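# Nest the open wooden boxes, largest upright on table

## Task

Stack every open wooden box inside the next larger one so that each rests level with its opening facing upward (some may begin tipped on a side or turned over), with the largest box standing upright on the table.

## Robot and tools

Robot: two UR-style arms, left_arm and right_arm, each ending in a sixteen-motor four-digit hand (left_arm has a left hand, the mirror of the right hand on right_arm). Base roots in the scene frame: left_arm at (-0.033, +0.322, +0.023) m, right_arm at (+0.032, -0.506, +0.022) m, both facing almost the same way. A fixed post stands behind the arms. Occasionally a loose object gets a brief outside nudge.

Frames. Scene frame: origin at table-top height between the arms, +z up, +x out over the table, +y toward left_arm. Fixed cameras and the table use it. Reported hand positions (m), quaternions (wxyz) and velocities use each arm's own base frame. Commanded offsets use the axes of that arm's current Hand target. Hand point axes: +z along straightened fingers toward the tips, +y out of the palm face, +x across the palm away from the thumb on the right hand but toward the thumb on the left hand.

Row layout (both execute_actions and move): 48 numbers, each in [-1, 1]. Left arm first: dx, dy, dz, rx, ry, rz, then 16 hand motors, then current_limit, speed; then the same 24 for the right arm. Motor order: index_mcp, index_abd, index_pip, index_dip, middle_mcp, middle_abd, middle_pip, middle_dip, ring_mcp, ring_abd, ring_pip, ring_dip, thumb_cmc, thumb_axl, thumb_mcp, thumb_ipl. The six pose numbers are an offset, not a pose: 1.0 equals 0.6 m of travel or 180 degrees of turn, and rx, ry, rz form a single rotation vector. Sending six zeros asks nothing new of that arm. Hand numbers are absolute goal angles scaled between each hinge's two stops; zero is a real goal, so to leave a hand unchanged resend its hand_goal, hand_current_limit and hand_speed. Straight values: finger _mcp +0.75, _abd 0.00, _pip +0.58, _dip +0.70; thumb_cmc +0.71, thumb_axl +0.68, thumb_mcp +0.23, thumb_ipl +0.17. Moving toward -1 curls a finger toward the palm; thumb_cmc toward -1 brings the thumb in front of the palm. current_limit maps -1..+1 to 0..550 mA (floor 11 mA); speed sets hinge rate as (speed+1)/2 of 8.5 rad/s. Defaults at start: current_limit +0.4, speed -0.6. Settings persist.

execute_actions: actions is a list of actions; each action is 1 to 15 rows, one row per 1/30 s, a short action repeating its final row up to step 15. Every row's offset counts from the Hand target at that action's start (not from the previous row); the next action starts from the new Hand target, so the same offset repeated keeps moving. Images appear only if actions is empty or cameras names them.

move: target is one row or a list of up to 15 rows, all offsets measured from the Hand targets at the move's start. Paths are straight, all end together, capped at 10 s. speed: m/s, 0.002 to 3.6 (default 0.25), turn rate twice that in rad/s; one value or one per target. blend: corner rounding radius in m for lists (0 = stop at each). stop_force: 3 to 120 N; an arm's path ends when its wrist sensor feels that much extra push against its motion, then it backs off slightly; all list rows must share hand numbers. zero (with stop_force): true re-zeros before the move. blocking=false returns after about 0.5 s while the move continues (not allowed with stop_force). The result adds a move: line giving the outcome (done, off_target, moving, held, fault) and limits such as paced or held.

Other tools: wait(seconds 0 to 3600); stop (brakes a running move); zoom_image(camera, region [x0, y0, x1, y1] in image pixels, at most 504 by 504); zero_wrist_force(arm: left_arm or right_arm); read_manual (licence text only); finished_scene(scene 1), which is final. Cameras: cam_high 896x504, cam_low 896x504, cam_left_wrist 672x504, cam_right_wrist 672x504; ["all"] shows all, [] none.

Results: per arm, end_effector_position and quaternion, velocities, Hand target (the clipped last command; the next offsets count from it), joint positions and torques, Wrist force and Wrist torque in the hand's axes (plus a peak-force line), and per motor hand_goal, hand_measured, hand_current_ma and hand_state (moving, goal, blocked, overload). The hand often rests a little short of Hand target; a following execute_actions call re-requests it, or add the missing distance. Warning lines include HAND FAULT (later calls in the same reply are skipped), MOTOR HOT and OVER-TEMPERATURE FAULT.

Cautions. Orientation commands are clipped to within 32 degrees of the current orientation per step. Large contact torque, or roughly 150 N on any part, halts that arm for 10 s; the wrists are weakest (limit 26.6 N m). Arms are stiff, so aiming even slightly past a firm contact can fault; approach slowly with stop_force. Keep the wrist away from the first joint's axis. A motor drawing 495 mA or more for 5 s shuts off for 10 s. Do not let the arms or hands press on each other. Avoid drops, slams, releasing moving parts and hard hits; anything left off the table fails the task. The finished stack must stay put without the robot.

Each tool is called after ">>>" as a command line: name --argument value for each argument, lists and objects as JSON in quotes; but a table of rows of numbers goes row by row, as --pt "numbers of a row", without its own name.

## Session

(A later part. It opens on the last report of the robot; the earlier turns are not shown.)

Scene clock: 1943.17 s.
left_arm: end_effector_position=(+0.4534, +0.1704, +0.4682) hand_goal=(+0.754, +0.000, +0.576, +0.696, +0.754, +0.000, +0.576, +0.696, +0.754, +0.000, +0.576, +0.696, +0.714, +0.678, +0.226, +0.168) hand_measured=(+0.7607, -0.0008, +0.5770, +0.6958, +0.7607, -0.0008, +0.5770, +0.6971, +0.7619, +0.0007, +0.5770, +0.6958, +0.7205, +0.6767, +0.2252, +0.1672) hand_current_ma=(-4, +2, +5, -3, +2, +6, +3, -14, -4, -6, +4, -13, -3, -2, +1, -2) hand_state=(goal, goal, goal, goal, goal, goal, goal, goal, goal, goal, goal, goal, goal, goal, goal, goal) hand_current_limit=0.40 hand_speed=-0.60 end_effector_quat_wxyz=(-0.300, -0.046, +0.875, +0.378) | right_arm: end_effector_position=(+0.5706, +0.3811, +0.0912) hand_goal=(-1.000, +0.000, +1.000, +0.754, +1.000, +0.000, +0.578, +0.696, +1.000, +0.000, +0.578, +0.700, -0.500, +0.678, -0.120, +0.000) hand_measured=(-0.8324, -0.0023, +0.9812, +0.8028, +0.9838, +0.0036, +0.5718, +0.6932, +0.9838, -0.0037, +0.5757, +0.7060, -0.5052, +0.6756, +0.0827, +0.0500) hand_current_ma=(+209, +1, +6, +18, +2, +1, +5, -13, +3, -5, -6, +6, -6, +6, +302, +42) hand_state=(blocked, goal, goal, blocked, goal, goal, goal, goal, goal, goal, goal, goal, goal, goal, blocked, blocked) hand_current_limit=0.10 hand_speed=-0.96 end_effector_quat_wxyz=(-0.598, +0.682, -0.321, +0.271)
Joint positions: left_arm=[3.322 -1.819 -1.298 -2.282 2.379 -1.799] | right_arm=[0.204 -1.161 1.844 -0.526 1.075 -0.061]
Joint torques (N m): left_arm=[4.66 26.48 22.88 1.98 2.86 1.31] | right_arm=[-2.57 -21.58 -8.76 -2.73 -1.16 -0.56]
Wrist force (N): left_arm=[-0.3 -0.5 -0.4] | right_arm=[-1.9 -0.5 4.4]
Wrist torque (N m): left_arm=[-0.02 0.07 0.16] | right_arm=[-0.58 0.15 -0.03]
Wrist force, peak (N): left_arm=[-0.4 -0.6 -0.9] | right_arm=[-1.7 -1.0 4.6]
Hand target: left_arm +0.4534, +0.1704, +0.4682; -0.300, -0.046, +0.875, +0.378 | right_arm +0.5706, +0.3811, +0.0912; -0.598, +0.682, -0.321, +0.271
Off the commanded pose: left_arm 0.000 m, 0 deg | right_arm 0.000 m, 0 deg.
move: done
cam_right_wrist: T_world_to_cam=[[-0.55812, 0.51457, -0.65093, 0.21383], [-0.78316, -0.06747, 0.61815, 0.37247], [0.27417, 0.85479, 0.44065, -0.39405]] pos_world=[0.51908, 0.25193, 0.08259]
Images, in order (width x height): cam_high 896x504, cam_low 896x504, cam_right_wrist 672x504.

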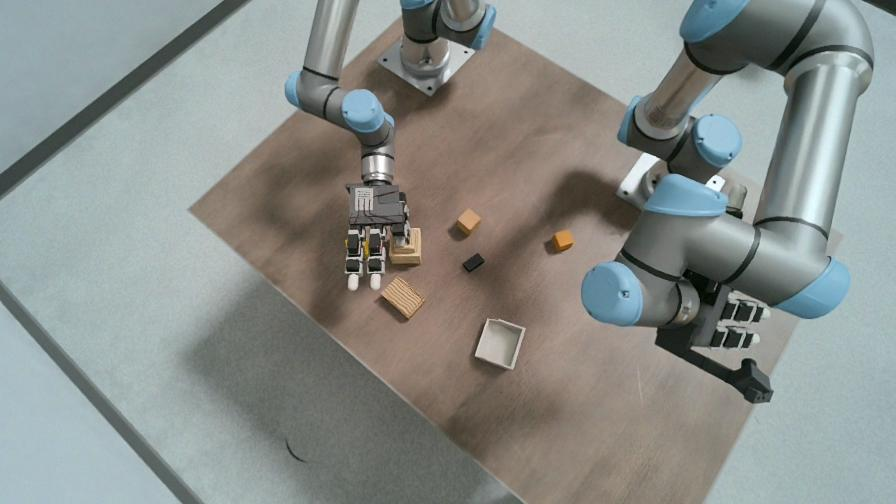

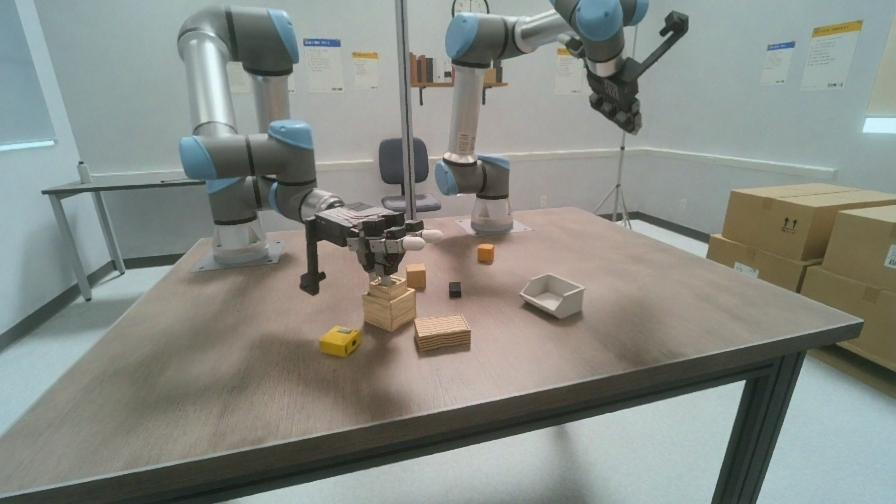

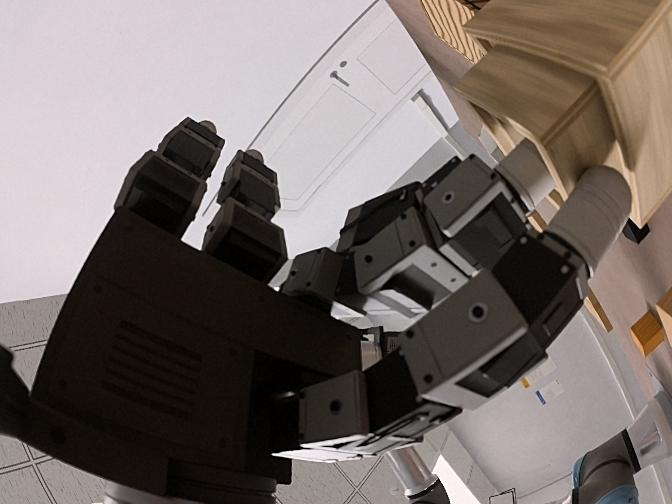

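>>> move --target '[0,0,0,0,0,0,0.754,0,0.576,0.696,0.754,0,0.576,0.696,0.754,0,0.576,0.696,0.714,0.678,0.226,0.168,0.4,-0.6,-0.00006,-0.004124,-0.000568,0,0,0,-1.0,0,1.0,0.754,1,0,0.577,0.696,1,0,0.577,0.7,-0.5,0.678,-0.12,0.0,0.1,-0.96]' --speed 0.02

>>> move --target '[0,0,0,0,0,0,0.754,0,0.576,0.696,0.754,0,0.576,0.696,0.754,0,0.576,0.696,0.714,0.678,0.226,0.168,0.4,-0.6,0,0,0,0,0,0,-0.86,0,1.0,0.754,1,0,0.577,0.696,1,0,0.577,0.7,-0.5,0.678,0.25,0.0,0.1,-0.93]' --speed 0.02 --cameras '["cam_low","cam_high","cam_right_wrist"]'

>>> zoom_image --camera "cam_right_wrist" --region '[472, 0, 672, 200]'

>>> zoom_image --camera "cam_low" --region '[350, 255, 430, 335]'

Scene clock: 1958.13 s.
left_arm: end_effector_position=(+0.4534, +0.1704, +0.4682) hand_goal=(+0.754, +0.000, +0.576, +0.696, +0.754, +0.000, +0.576, +0.696, +0.754, +0.000, +0.576, +0.696, +0.714, +0.678, +0.226, +0.168) hand_measured=(+0.7607, +0.0007, +0.5770, +0.6958, +0.7607, +0.0007, +0.5770, +0.6958, +0.7619, -0.0008, +0.5770, +0.6971, +0.7217, +0.6777, +0.2252, +0.1681) hand_current_ma=(-6, -3, +10, -9, +0, +8, +0, -7, -2, +0, +2, -6, +8, +4, +1, -8) hand_state=(goal, goal, goal, goal, goal, goal, goal, goal, goal, goal, goal, goal, goal, goal, goal, goal) hand_current_limit=0.40 hand_speed=-0.60 end_effector_quat_wxyz=(-0.300, -0.046, +0.875, +0.378) | right_arm: end_effector_position=(+0.5706, +0.3811, +0.0935) hand_goal=(-1.000, +0.000, +1.000, +0.754, +1.000, +0.000, +0.578, +0.696, +1.000, +0.000, +0.578, +0.700, -0.500, +0.678, -0.120, +0.000) hand_measured=(-0.8324, -0.0023, +0.9812, +0.8041, +0.9838, +0.0051, +0.5705, +0.6920, +0.9838, -0.0037, +0.5757, +0.7060, -0.5065, +0.6756, +0.0827, +0.0500) hand_current_ma=(+193, +2, -6, +18, -1, +3, -1, -10, +5, -5, -6, -2, -10, -1, +302, +41) hand_state=(blocked, goal, goal, blocked, goal, goal, goal, goal, goal, goal, goal, goal, goal, goal, blocked, blocked) hand_current_limit=0.10 hand_speed=-0.96 end_effector_quat_wxyz=(-0.598, +0.682, -0.321, +0.271)
Joint positions: left_arm=[3.322 -1.819 -1.298 -2.282 2.379 -1.799] | right_arm=[0.203 -1.165 1.841 -0.52 1.075 -0.061]
Joint torques (N m): left_arm=[4.1 26.15 22.83 1.83 2.85 1.25] | right_arm=[-4.16 -45.09 -28.89 0.3 -1.84 1.86]
Wrist force (N): left_arm=[-0.3 -0.4 -0.5] | right_arm=[-1.8 -0.4 4.5]
Wrist torque (N m): left_arm=[0.02 0.06 0.15] | right_arm=[-0.58 0.13 -0.02]
Wrist force, peak (N): left_arm=[-0.4 -0.7 -1.0] | right_arm=[-1.8 -0.8 4.8]
Hand target: left_arm +0.4534, +0.1704, +0.4682; -0.300, -0.046, +0.875, +0.378 | right_arm +0.5706, +0.3811, +0.0937; -0.598, +0.682, -0.321, +0.271
Off the commanded pose: left_arm 0.000 m, 0 deg | right_arm 0.000 m, 0 deg.
move: done

Scene clock: 1958.63 s.
left_arm: end_effector_position=(+0.4534, +0.1704, +0.4682) hand_goal=(+0.754, +0.000, +0.576, +0.696, +0.754, +0.000, +0.576, +0.696, +0.754, +0.000, +0.576, +0.696, +0.714, +0.678, +0.226, +0.168) hand_measured=(+0.7607, +0.0007, +0.5770, +0.6958, +0.7607, +0.0007, +0.5770, +0.6971, +0.7619, -0.0008, +0.5770, +0.6958, +0.7205, +0.6767, +0.2252, +0.1672) hand_current_ma=(-9, +1, +11, +6, +3, +8, +9, -23, +3, -1, -1, -18, +9, -5, +1, -1) hand_state=(goal, goal, goal, goal, goal, goal, goal, goal, goal, goal, goal, goal, goal, goal, goal, goal) hand_current_limit=0.40 hand_speed=-0.60 end_effector_quat_wxyz=(-0.300, -0.046, +0.875, +0.378) | right_arm: end_effector_position=(+0.5706, +0.3811, +0.0937) hand_goal=(-0.860, +0.000, +1.000, +0.754, +1.000, +0.000, +0.578, +0.696, +1.000, +0.000, +0.578, +0.700, -0.500, +0.678, +0.250, +0.000) hand_measured=(-0.8251, -0.0023, +0.9799, +0.8041, +0.9838, +0.0036, +0.5718, +0.6932, +0.9838, -0.0037, +0.5744, +0.7073, -0.5065, +0.6756, +0.0817, +0.0490) hand_current_ma=(+37, +4, +9, +16, -1, -2, +6, -10, -1, -2, -6, +0, -5, +5, +90, +51) hand_state=(moving, goal, blocked, blocked, goal, goal, goal, goal, goal, goal, goal, goal, goal, goal, moving, blocked) hand_current_limit=0.10 hand_speed=-0.93 end_effector_quat_wxyz=(-0.598, +0.682, -0.321, +0.271)
Joint positions: left_arm=[3.322 -1.819 -1.298 -2.282 2.379 -1.799] | right_arm=[0.203 -1.165 1.841 -0.519 1.075 -0.061]
Joint torques (N m): left_arm=[4.77 26.56 23.46 1.87 2.74 1.23] | right_arm=[-3.77 -44.9 -28.48 0.66 -1.54 1.23]
Wrist force (N): left_arm=[-0.5 -0.5 -0.5] | right_arm=[-1.8 -0.7 4.5]
Wrist torque (N m): left_arm=[0.00 0.08 0.14] | right_arm=[-0.59 0.15 -0.02]
Wrist force, peak (N): left_arm=[-0.4 -0.6 -0.8] | right_arm=[-1.9 -0.8 4.7]
Hand target: left_arm +0.4534, +0.1704, +0.4682; -0.300, -0.046, +0.875, +0.378 | right_arm +0.5706, +0.3811, +0.0937; -0.598, +0.682, -0.321, +0.271
Off the commanded pose: left_arm 0.000 m, 0 deg | right_arm 0.000 m, 0 deg.
move: done
cam_right_wrist: T_world_to_cam=[[-0.55812, 0.51457, -0.65093, 0.21546], [-0.78316, -0.06747, 0.61815, 0.37092], [0.27417, 0.85479, 0.44065, -0.39515]] pos_world=[0.51908, 0.25193, 0.08509]
Images, in order (width x height): cam_high 896x504, cam_low 896x504, cam_right_wrist 672x504.

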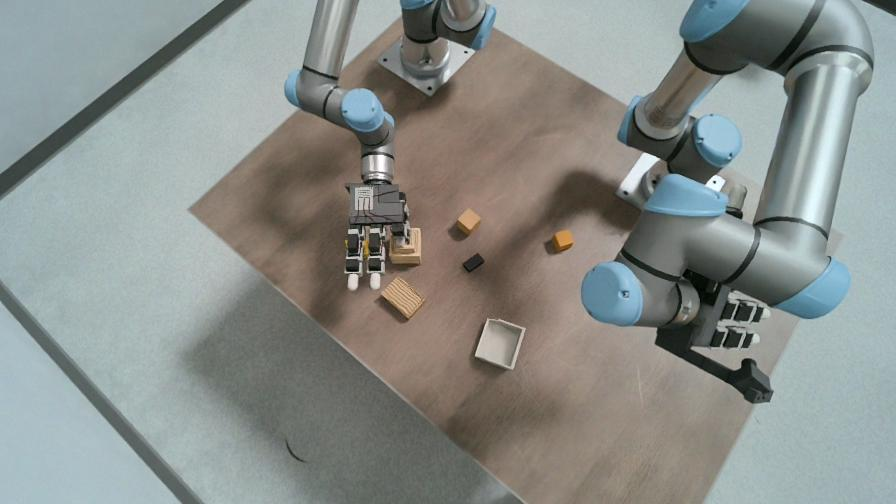

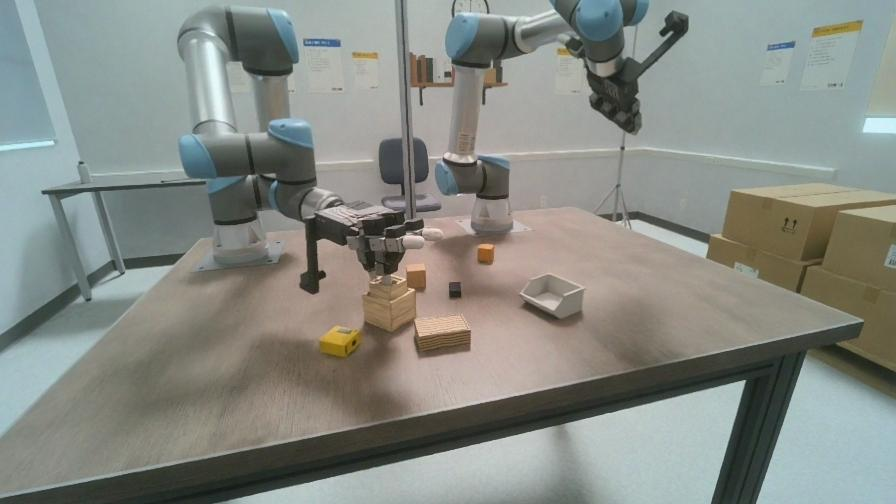

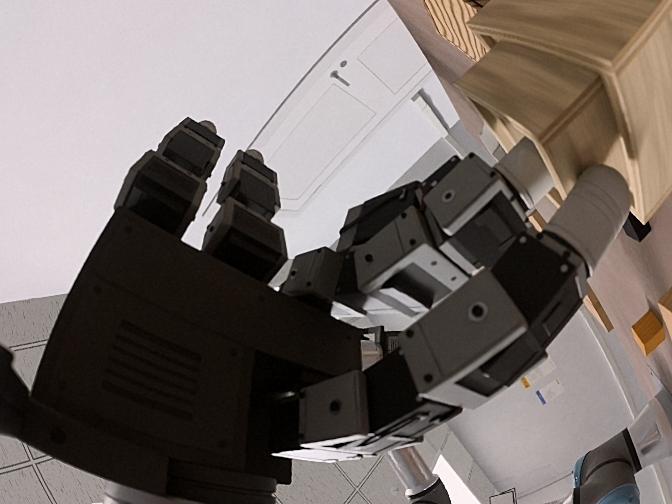

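Scaled by 2.520 from the camera's image (finer frame: 960x720).

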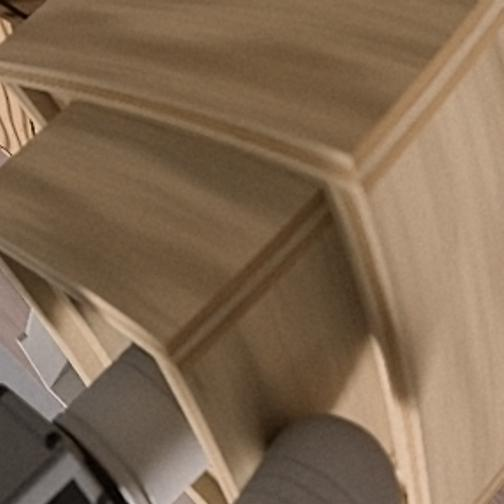

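Scaled by 6.300 from the camera's image (finer frame: 1280x720).

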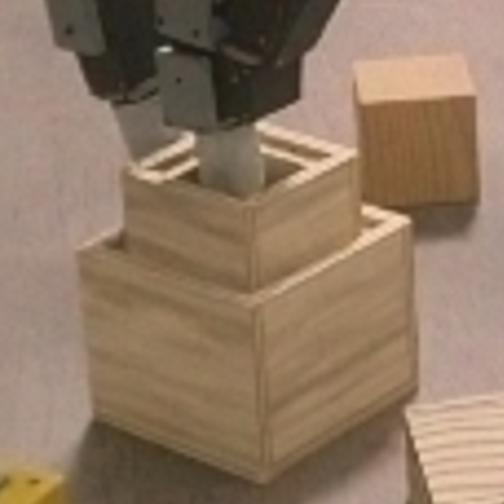

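>>> wait --seconds 1.5 --cameras '["cam_low","cam_high","cam_right_wrist"]'

>>> zoom_image --camera "cam_right_wrist" --region '[472, 0, 672, 200]'

>>> zoom_image --camera "cam_low" --region '[350, 255, 430, 335]'

Scene clock: 1961.43 s.
left_arm: end_effector_position=(+0.4534, +0.1704, +0.4682) hand_goal=(+0.754, +0.000, +0.576, +0.696, +0.754, +0.000, +0.576, +0.696, +0.754, +0.000, +0.576, +0.696, +0.714, +0.678, +0.226, +0.168) hand_measured=(+0.7607, +0.0007, +0.5770, +0.6958, +0.7607, -0.0008, +0.5770, +0.6958, +0.7619, +0.0007, +0.5770, +0.6958, +0.7205, +0.6777, +0.2252, +0.1672) hand_current_ma=(+6, +0, +9, -10, +7, +10, +1, -6, -6, -11, +10, -6, +9, -18, +6, -2) hand_state=(goal, goal, goal, goal, goal, goal, goal, goal, goal, goal, goal, goal, goal, goal, goal, goal) hand_current_limit=0.40 hand_speed=-0.60 end_effector_quat_wxyz=(-0.300, -0.046, +0.875, +0.378) | right_arm: end_effector_position=(+0.5706, +0.3811, +0.0937) hand_goal=(-0.860, +0.000, +1.000, +0.754, +1.000, +0.000, +0.578, +0.696, +1.000, +0.000, +0.578, +0.700, -0.500, +0.678, +0.250, +0.000) hand_measured=(-0.8420, -0.0008, +0.9760, +0.7608, +0.9826, +0.0051, +0.5718, +0.6932, +0.9838, -0.0037, +0.5757, +0.7060, -0.5065, +0.6756, +0.2450, +0.0061) hand_current_ma=(+5, +4, +2, -9, +5, -3, +7, -13, +1, -3, -2, +0, -6, +10, +3, +4) hand_state=(goal, goal, blocked, goal, goal, goal, goal, goal, goal, goal, goal, goal, goal, goal, goal, goal) hand_current_limit=0.10 hand_speed=-0.93 end_effector_quat_wxyz=(-0.598, +0.682, -0.321, +0.271)
Joint positions: left_arm=[3.322 -1.819 -1.298 -2.282 2.379 -1.799] | right_arm=[0.203 -1.165 1.841 -0.519 1.075 -0.061]
Joint torques (N m): left_arm=[4.62 26.4 23.91 2.04 2.84 1.17] | right_arm=[1.08 -42.71 -26.42 0.61 -0.38 -1.8]
Wrist force (N): left_arm=[-0.2 -0.5 -0.6] | right_arm=[-1.8 -1.5 4.2]
Wrist torque (N m): left_arm=[0.01 0.04 0.17] | right_arm=[-0.66 0.14 -0.01]
Wrist force, peak (N): left_arm=[-0.5 -0.7 -0.7] | right_arm=[-2.0 -1.3 4.9]
Hand target: left_arm +0.4534, +0.1704, +0.4682; -0.300, -0.046, +0.875, +0.378 | right_arm +0.5706, +0.3811, +0.0937; -0.598, +0.682, -0.321, +0.271
Off the commanded pose: left_arm 0.000 m, 0 deg | right_arm 0.000 m, 0 deg.
wait: 1.50 s; at rest by 0.20 s
cam_right_wrist: T_world_to_cam=[[-0.55812, 0.51457, -0.65093, 0.21546], [-0.78316, -0.06747, 0.61815, 0.37092], [0.27417, 0.85479, 0.44065, -0.39515]] pos_world=[0.51908, 0.25193, 0.08509]
Images, in order (width x height): cam_high 896x504, cam_low 896x504, cam_right_wrist 672x504.

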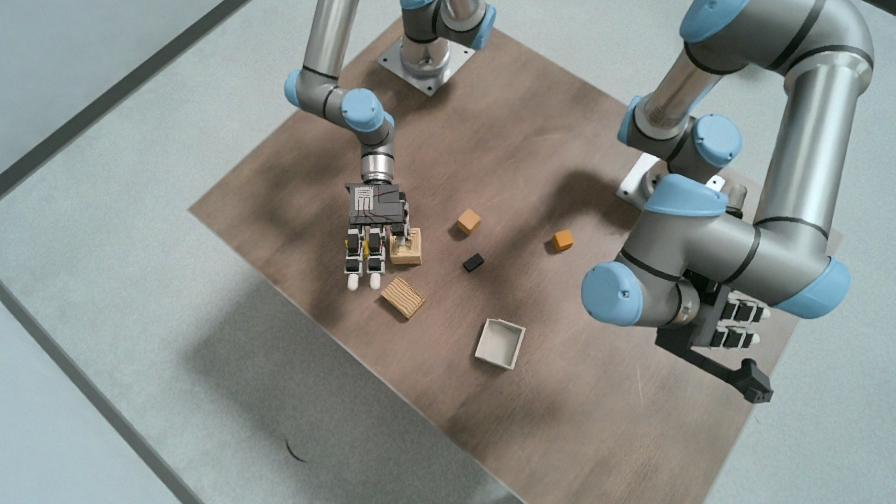

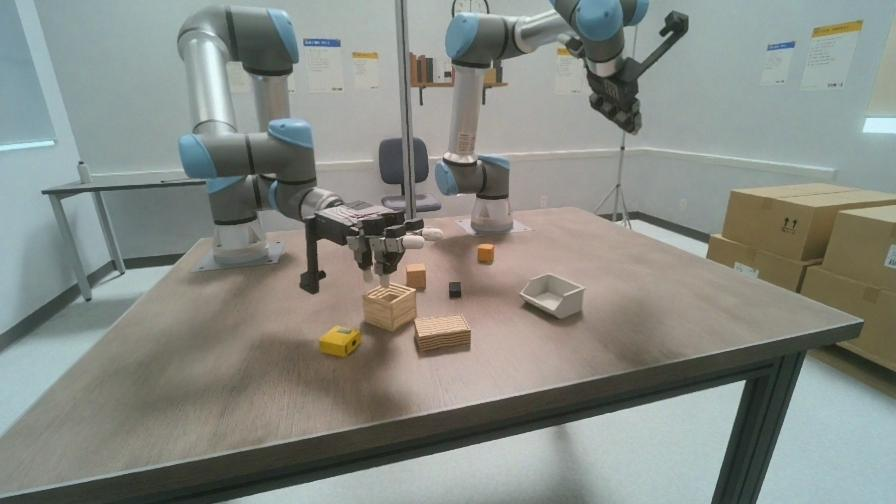

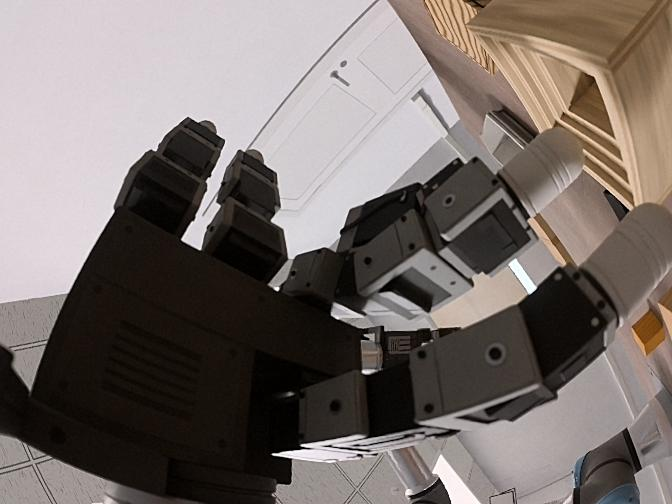

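Scaled by 2.520 from the camera's image (finer frame: 960x720).

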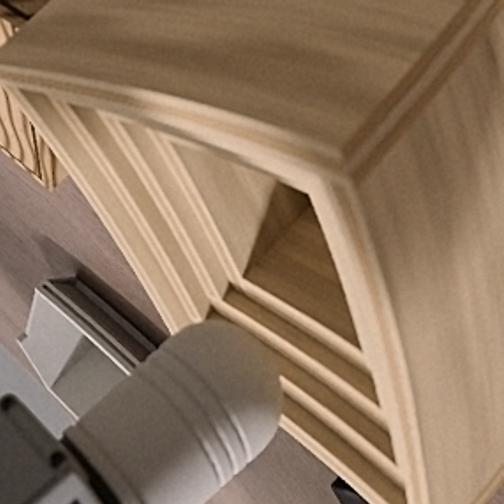

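Scaled by 6.300 from the camera's image (finer frame: 1280x720).

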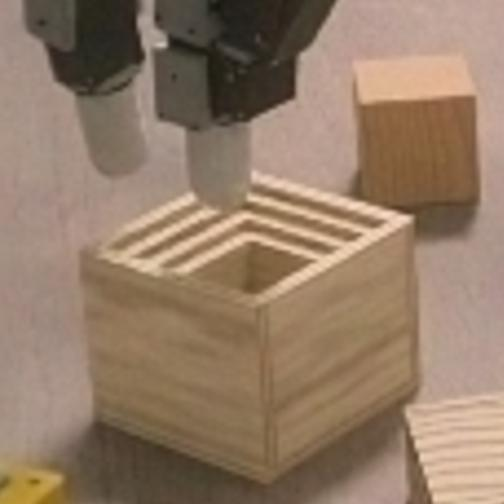

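>>> move --target '[0,0,0,0,0,0,0.754,0,0.576,0.696,0.754,0,0.576,0.696,0.754,0,0.576,0.696,0.714,0.678,0.226,0.168,0.4,-0.6,-0.00238,-0.16495,-0.02272,0,0,0,-0.86,0,1.0,0.754,1,0,0.577,0.696,1,0,0.577,0.7,-0.5,0.678,0.25,0.0,0.1,-0.93]' --speed 0.06 --cameras '["cam_low","cam_high","cam_right_wrist"]'

>>> zoom_image --camera "cam_low" --region '[355, 275, 425, 335]'

>>> zoom_image --camera "cam_high" --region '[375, 215, 435, 275]'

Scene clock: 1967.47 s.
left_arm: end_effector_position=(+0.4534, +0.1704, +0.4682) hand_goal=(+0.754, +0.000, +0.576, +0.696, +0.754, +0.000, +0.576, +0.696, +0.754, +0.000, +0.576, +0.696, +0.714, +0.678, +0.226, +0.168) hand_measured=(+0.7607, +0.0007, +0.5770, +0.6971, +0.7607, -0.0008, +0.5770, +0.6958, +0.7619, +0.0007, +0.5770, +0.6958, +0.7217, +0.6777, +0.2252, +0.1681) hand_current_ma=(-10, +2, +5, -15, +2, +3, +10, -16, -5, -12, +12, -9, +13, -6, +13, +9) hand_state=(goal, goal, goal, goal, goal, goal, goal, goal, goal, goal, goal, goal, goal, goal, goal, goal) hand_current_limit=0.40 hand_speed=-0.60 end_effector_quat_wxyz=(-0.300, -0.046, +0.875, +0.378) | right_arm: end_effector_position=(+0.5706, +0.3812, +0.1934) hand_goal=(-0.860, +0.000, +1.000, +0.754, +1.000, +0.000, +0.578, +0.696, +1.000, +0.000, +0.578, +0.700, -0.500, +0.678, +0.250, +0.000) hand_measured=(-0.8432, -0.0023, +0.9760, +0.7608, +0.9838, +0.0036, +0.5718, +0.6932, +0.9838, -0.0023, +0.5744, +0.7060, -0.5065, +0.6756, +0.2440, +0.0061) hand_current_ma=(+4, +10, +9, +0, -7, -1, -3, -2, -4, -5, +0, +3, -16, +5, +2, +14) hand_state=(goal, goal, blocked, goal, goal, goal, goal, goal, goal, goal, goal, goal, goal, goal, goal, goal) hand_current_limit=0.10 hand_speed=-0.93 end_effector_quat_wxyz=(-0.598, +0.682, -0.321, +0.271)
Joint positions: left_arm=[3.322 -1.819 -1.298 -2.282 2.379 -1.799] | right_arm=[0.204 -1.291 1.722 -0.274 1.075 -0.061]
Joint torques (N m): left_arm=[5.11 26.28 22.91 2.16 2.74 1.29] | right_arm=[4.54 -40.38 -30.49 0.14 0.47 -1.9]
Wrist force (N): left_arm=[-0.3 -0.5 -0.6] | right_arm=[-1.8 -1.5 4.4]
Wrist torque (N m): left_arm=[0.01 0.06 0.15] | right_arm=[-0.71 0.14 -0.02]
Wrist force, peak (N): left_arm=[-0.1 -0.7 -1.0] | right_arm=[-2.0 -1.5 4.7]
Hand target: left_arm +0.4534, +0.1704, +0.4682; -0.300, -0.046, +0.875, +0.378 | right_arm +0.5706, +0.3812, +0.1936; -0.598, +0.682, -0.321, +0.271
Off the commanded pose: left_arm 0.000 m, 0 deg | right_arm 0.000 m, 0 deg.
move: done
cam_right_wrist: T_world_to_cam=[[-0.55812, 0.51457, -0.65093, 0.28025], [-0.78316, -0.06747, 0.61815, 0.3093], [0.27417, 0.85479, 0.44065, -0.43925]] pos_world=[0.51908, 0.25213, 0.18479]
Images, in order (width x height): cam_high 896x504, cam_low 896x504, cam_right_wrist 672x504.

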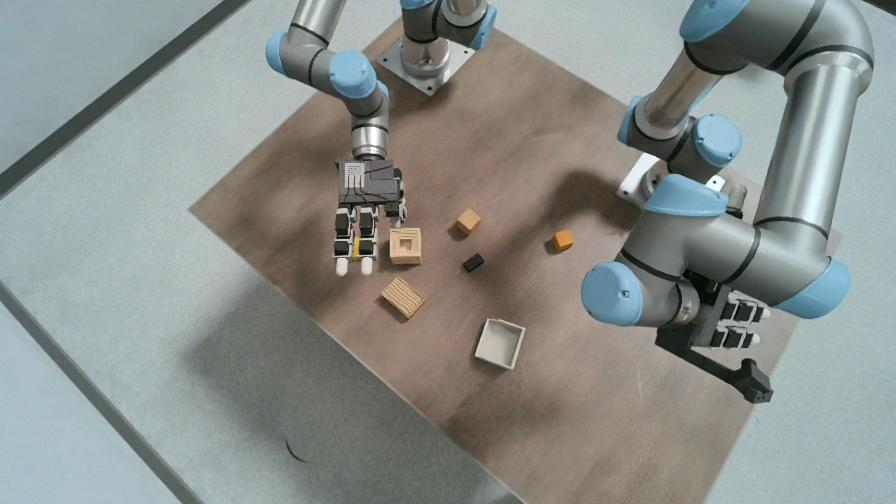

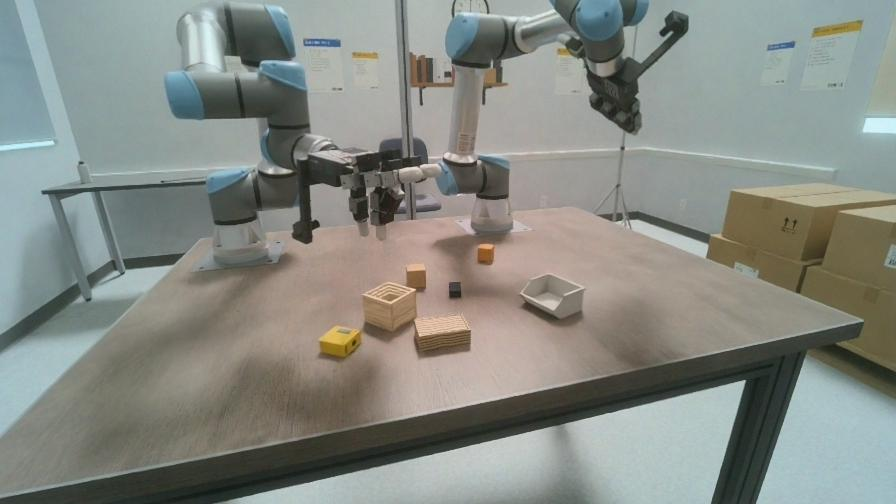

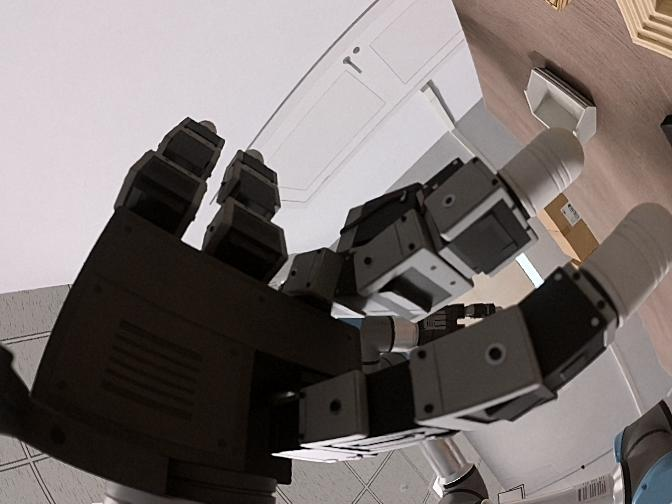

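Scaled by 7.200 from the camera's image (finer frame: 1280x720).

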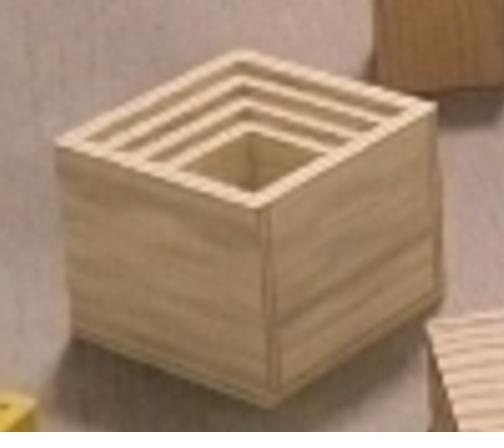

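Scaled by 8.400 from the camera's image (finer frame: 1280x720).

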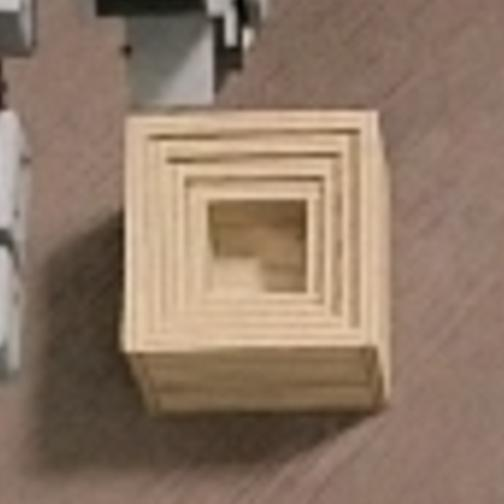

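>>> zoom_image --camera "cam_low" --region '[395, 250, 475, 355]'

>>> zoom_image --camera "cam_high" --region '[375, 200, 485, 330]'

Scaled by 4.800 from the camera's image (finer frame: 1280x720).

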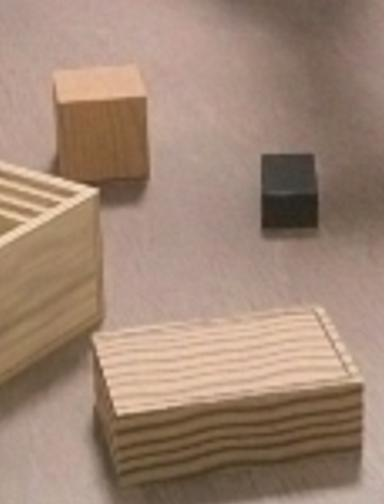

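Scaled by 3.877 from the camera's image (finer frame: 1280x720).

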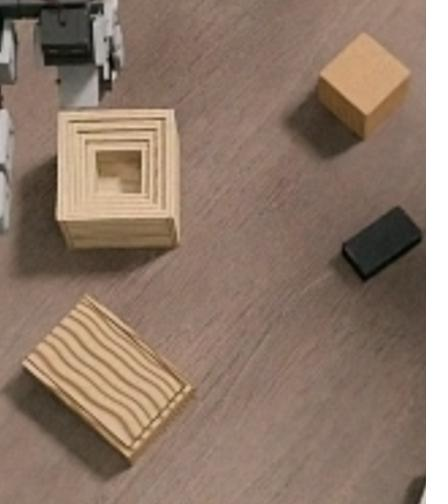

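>>> finished_scene

The scene is finished: the task was done.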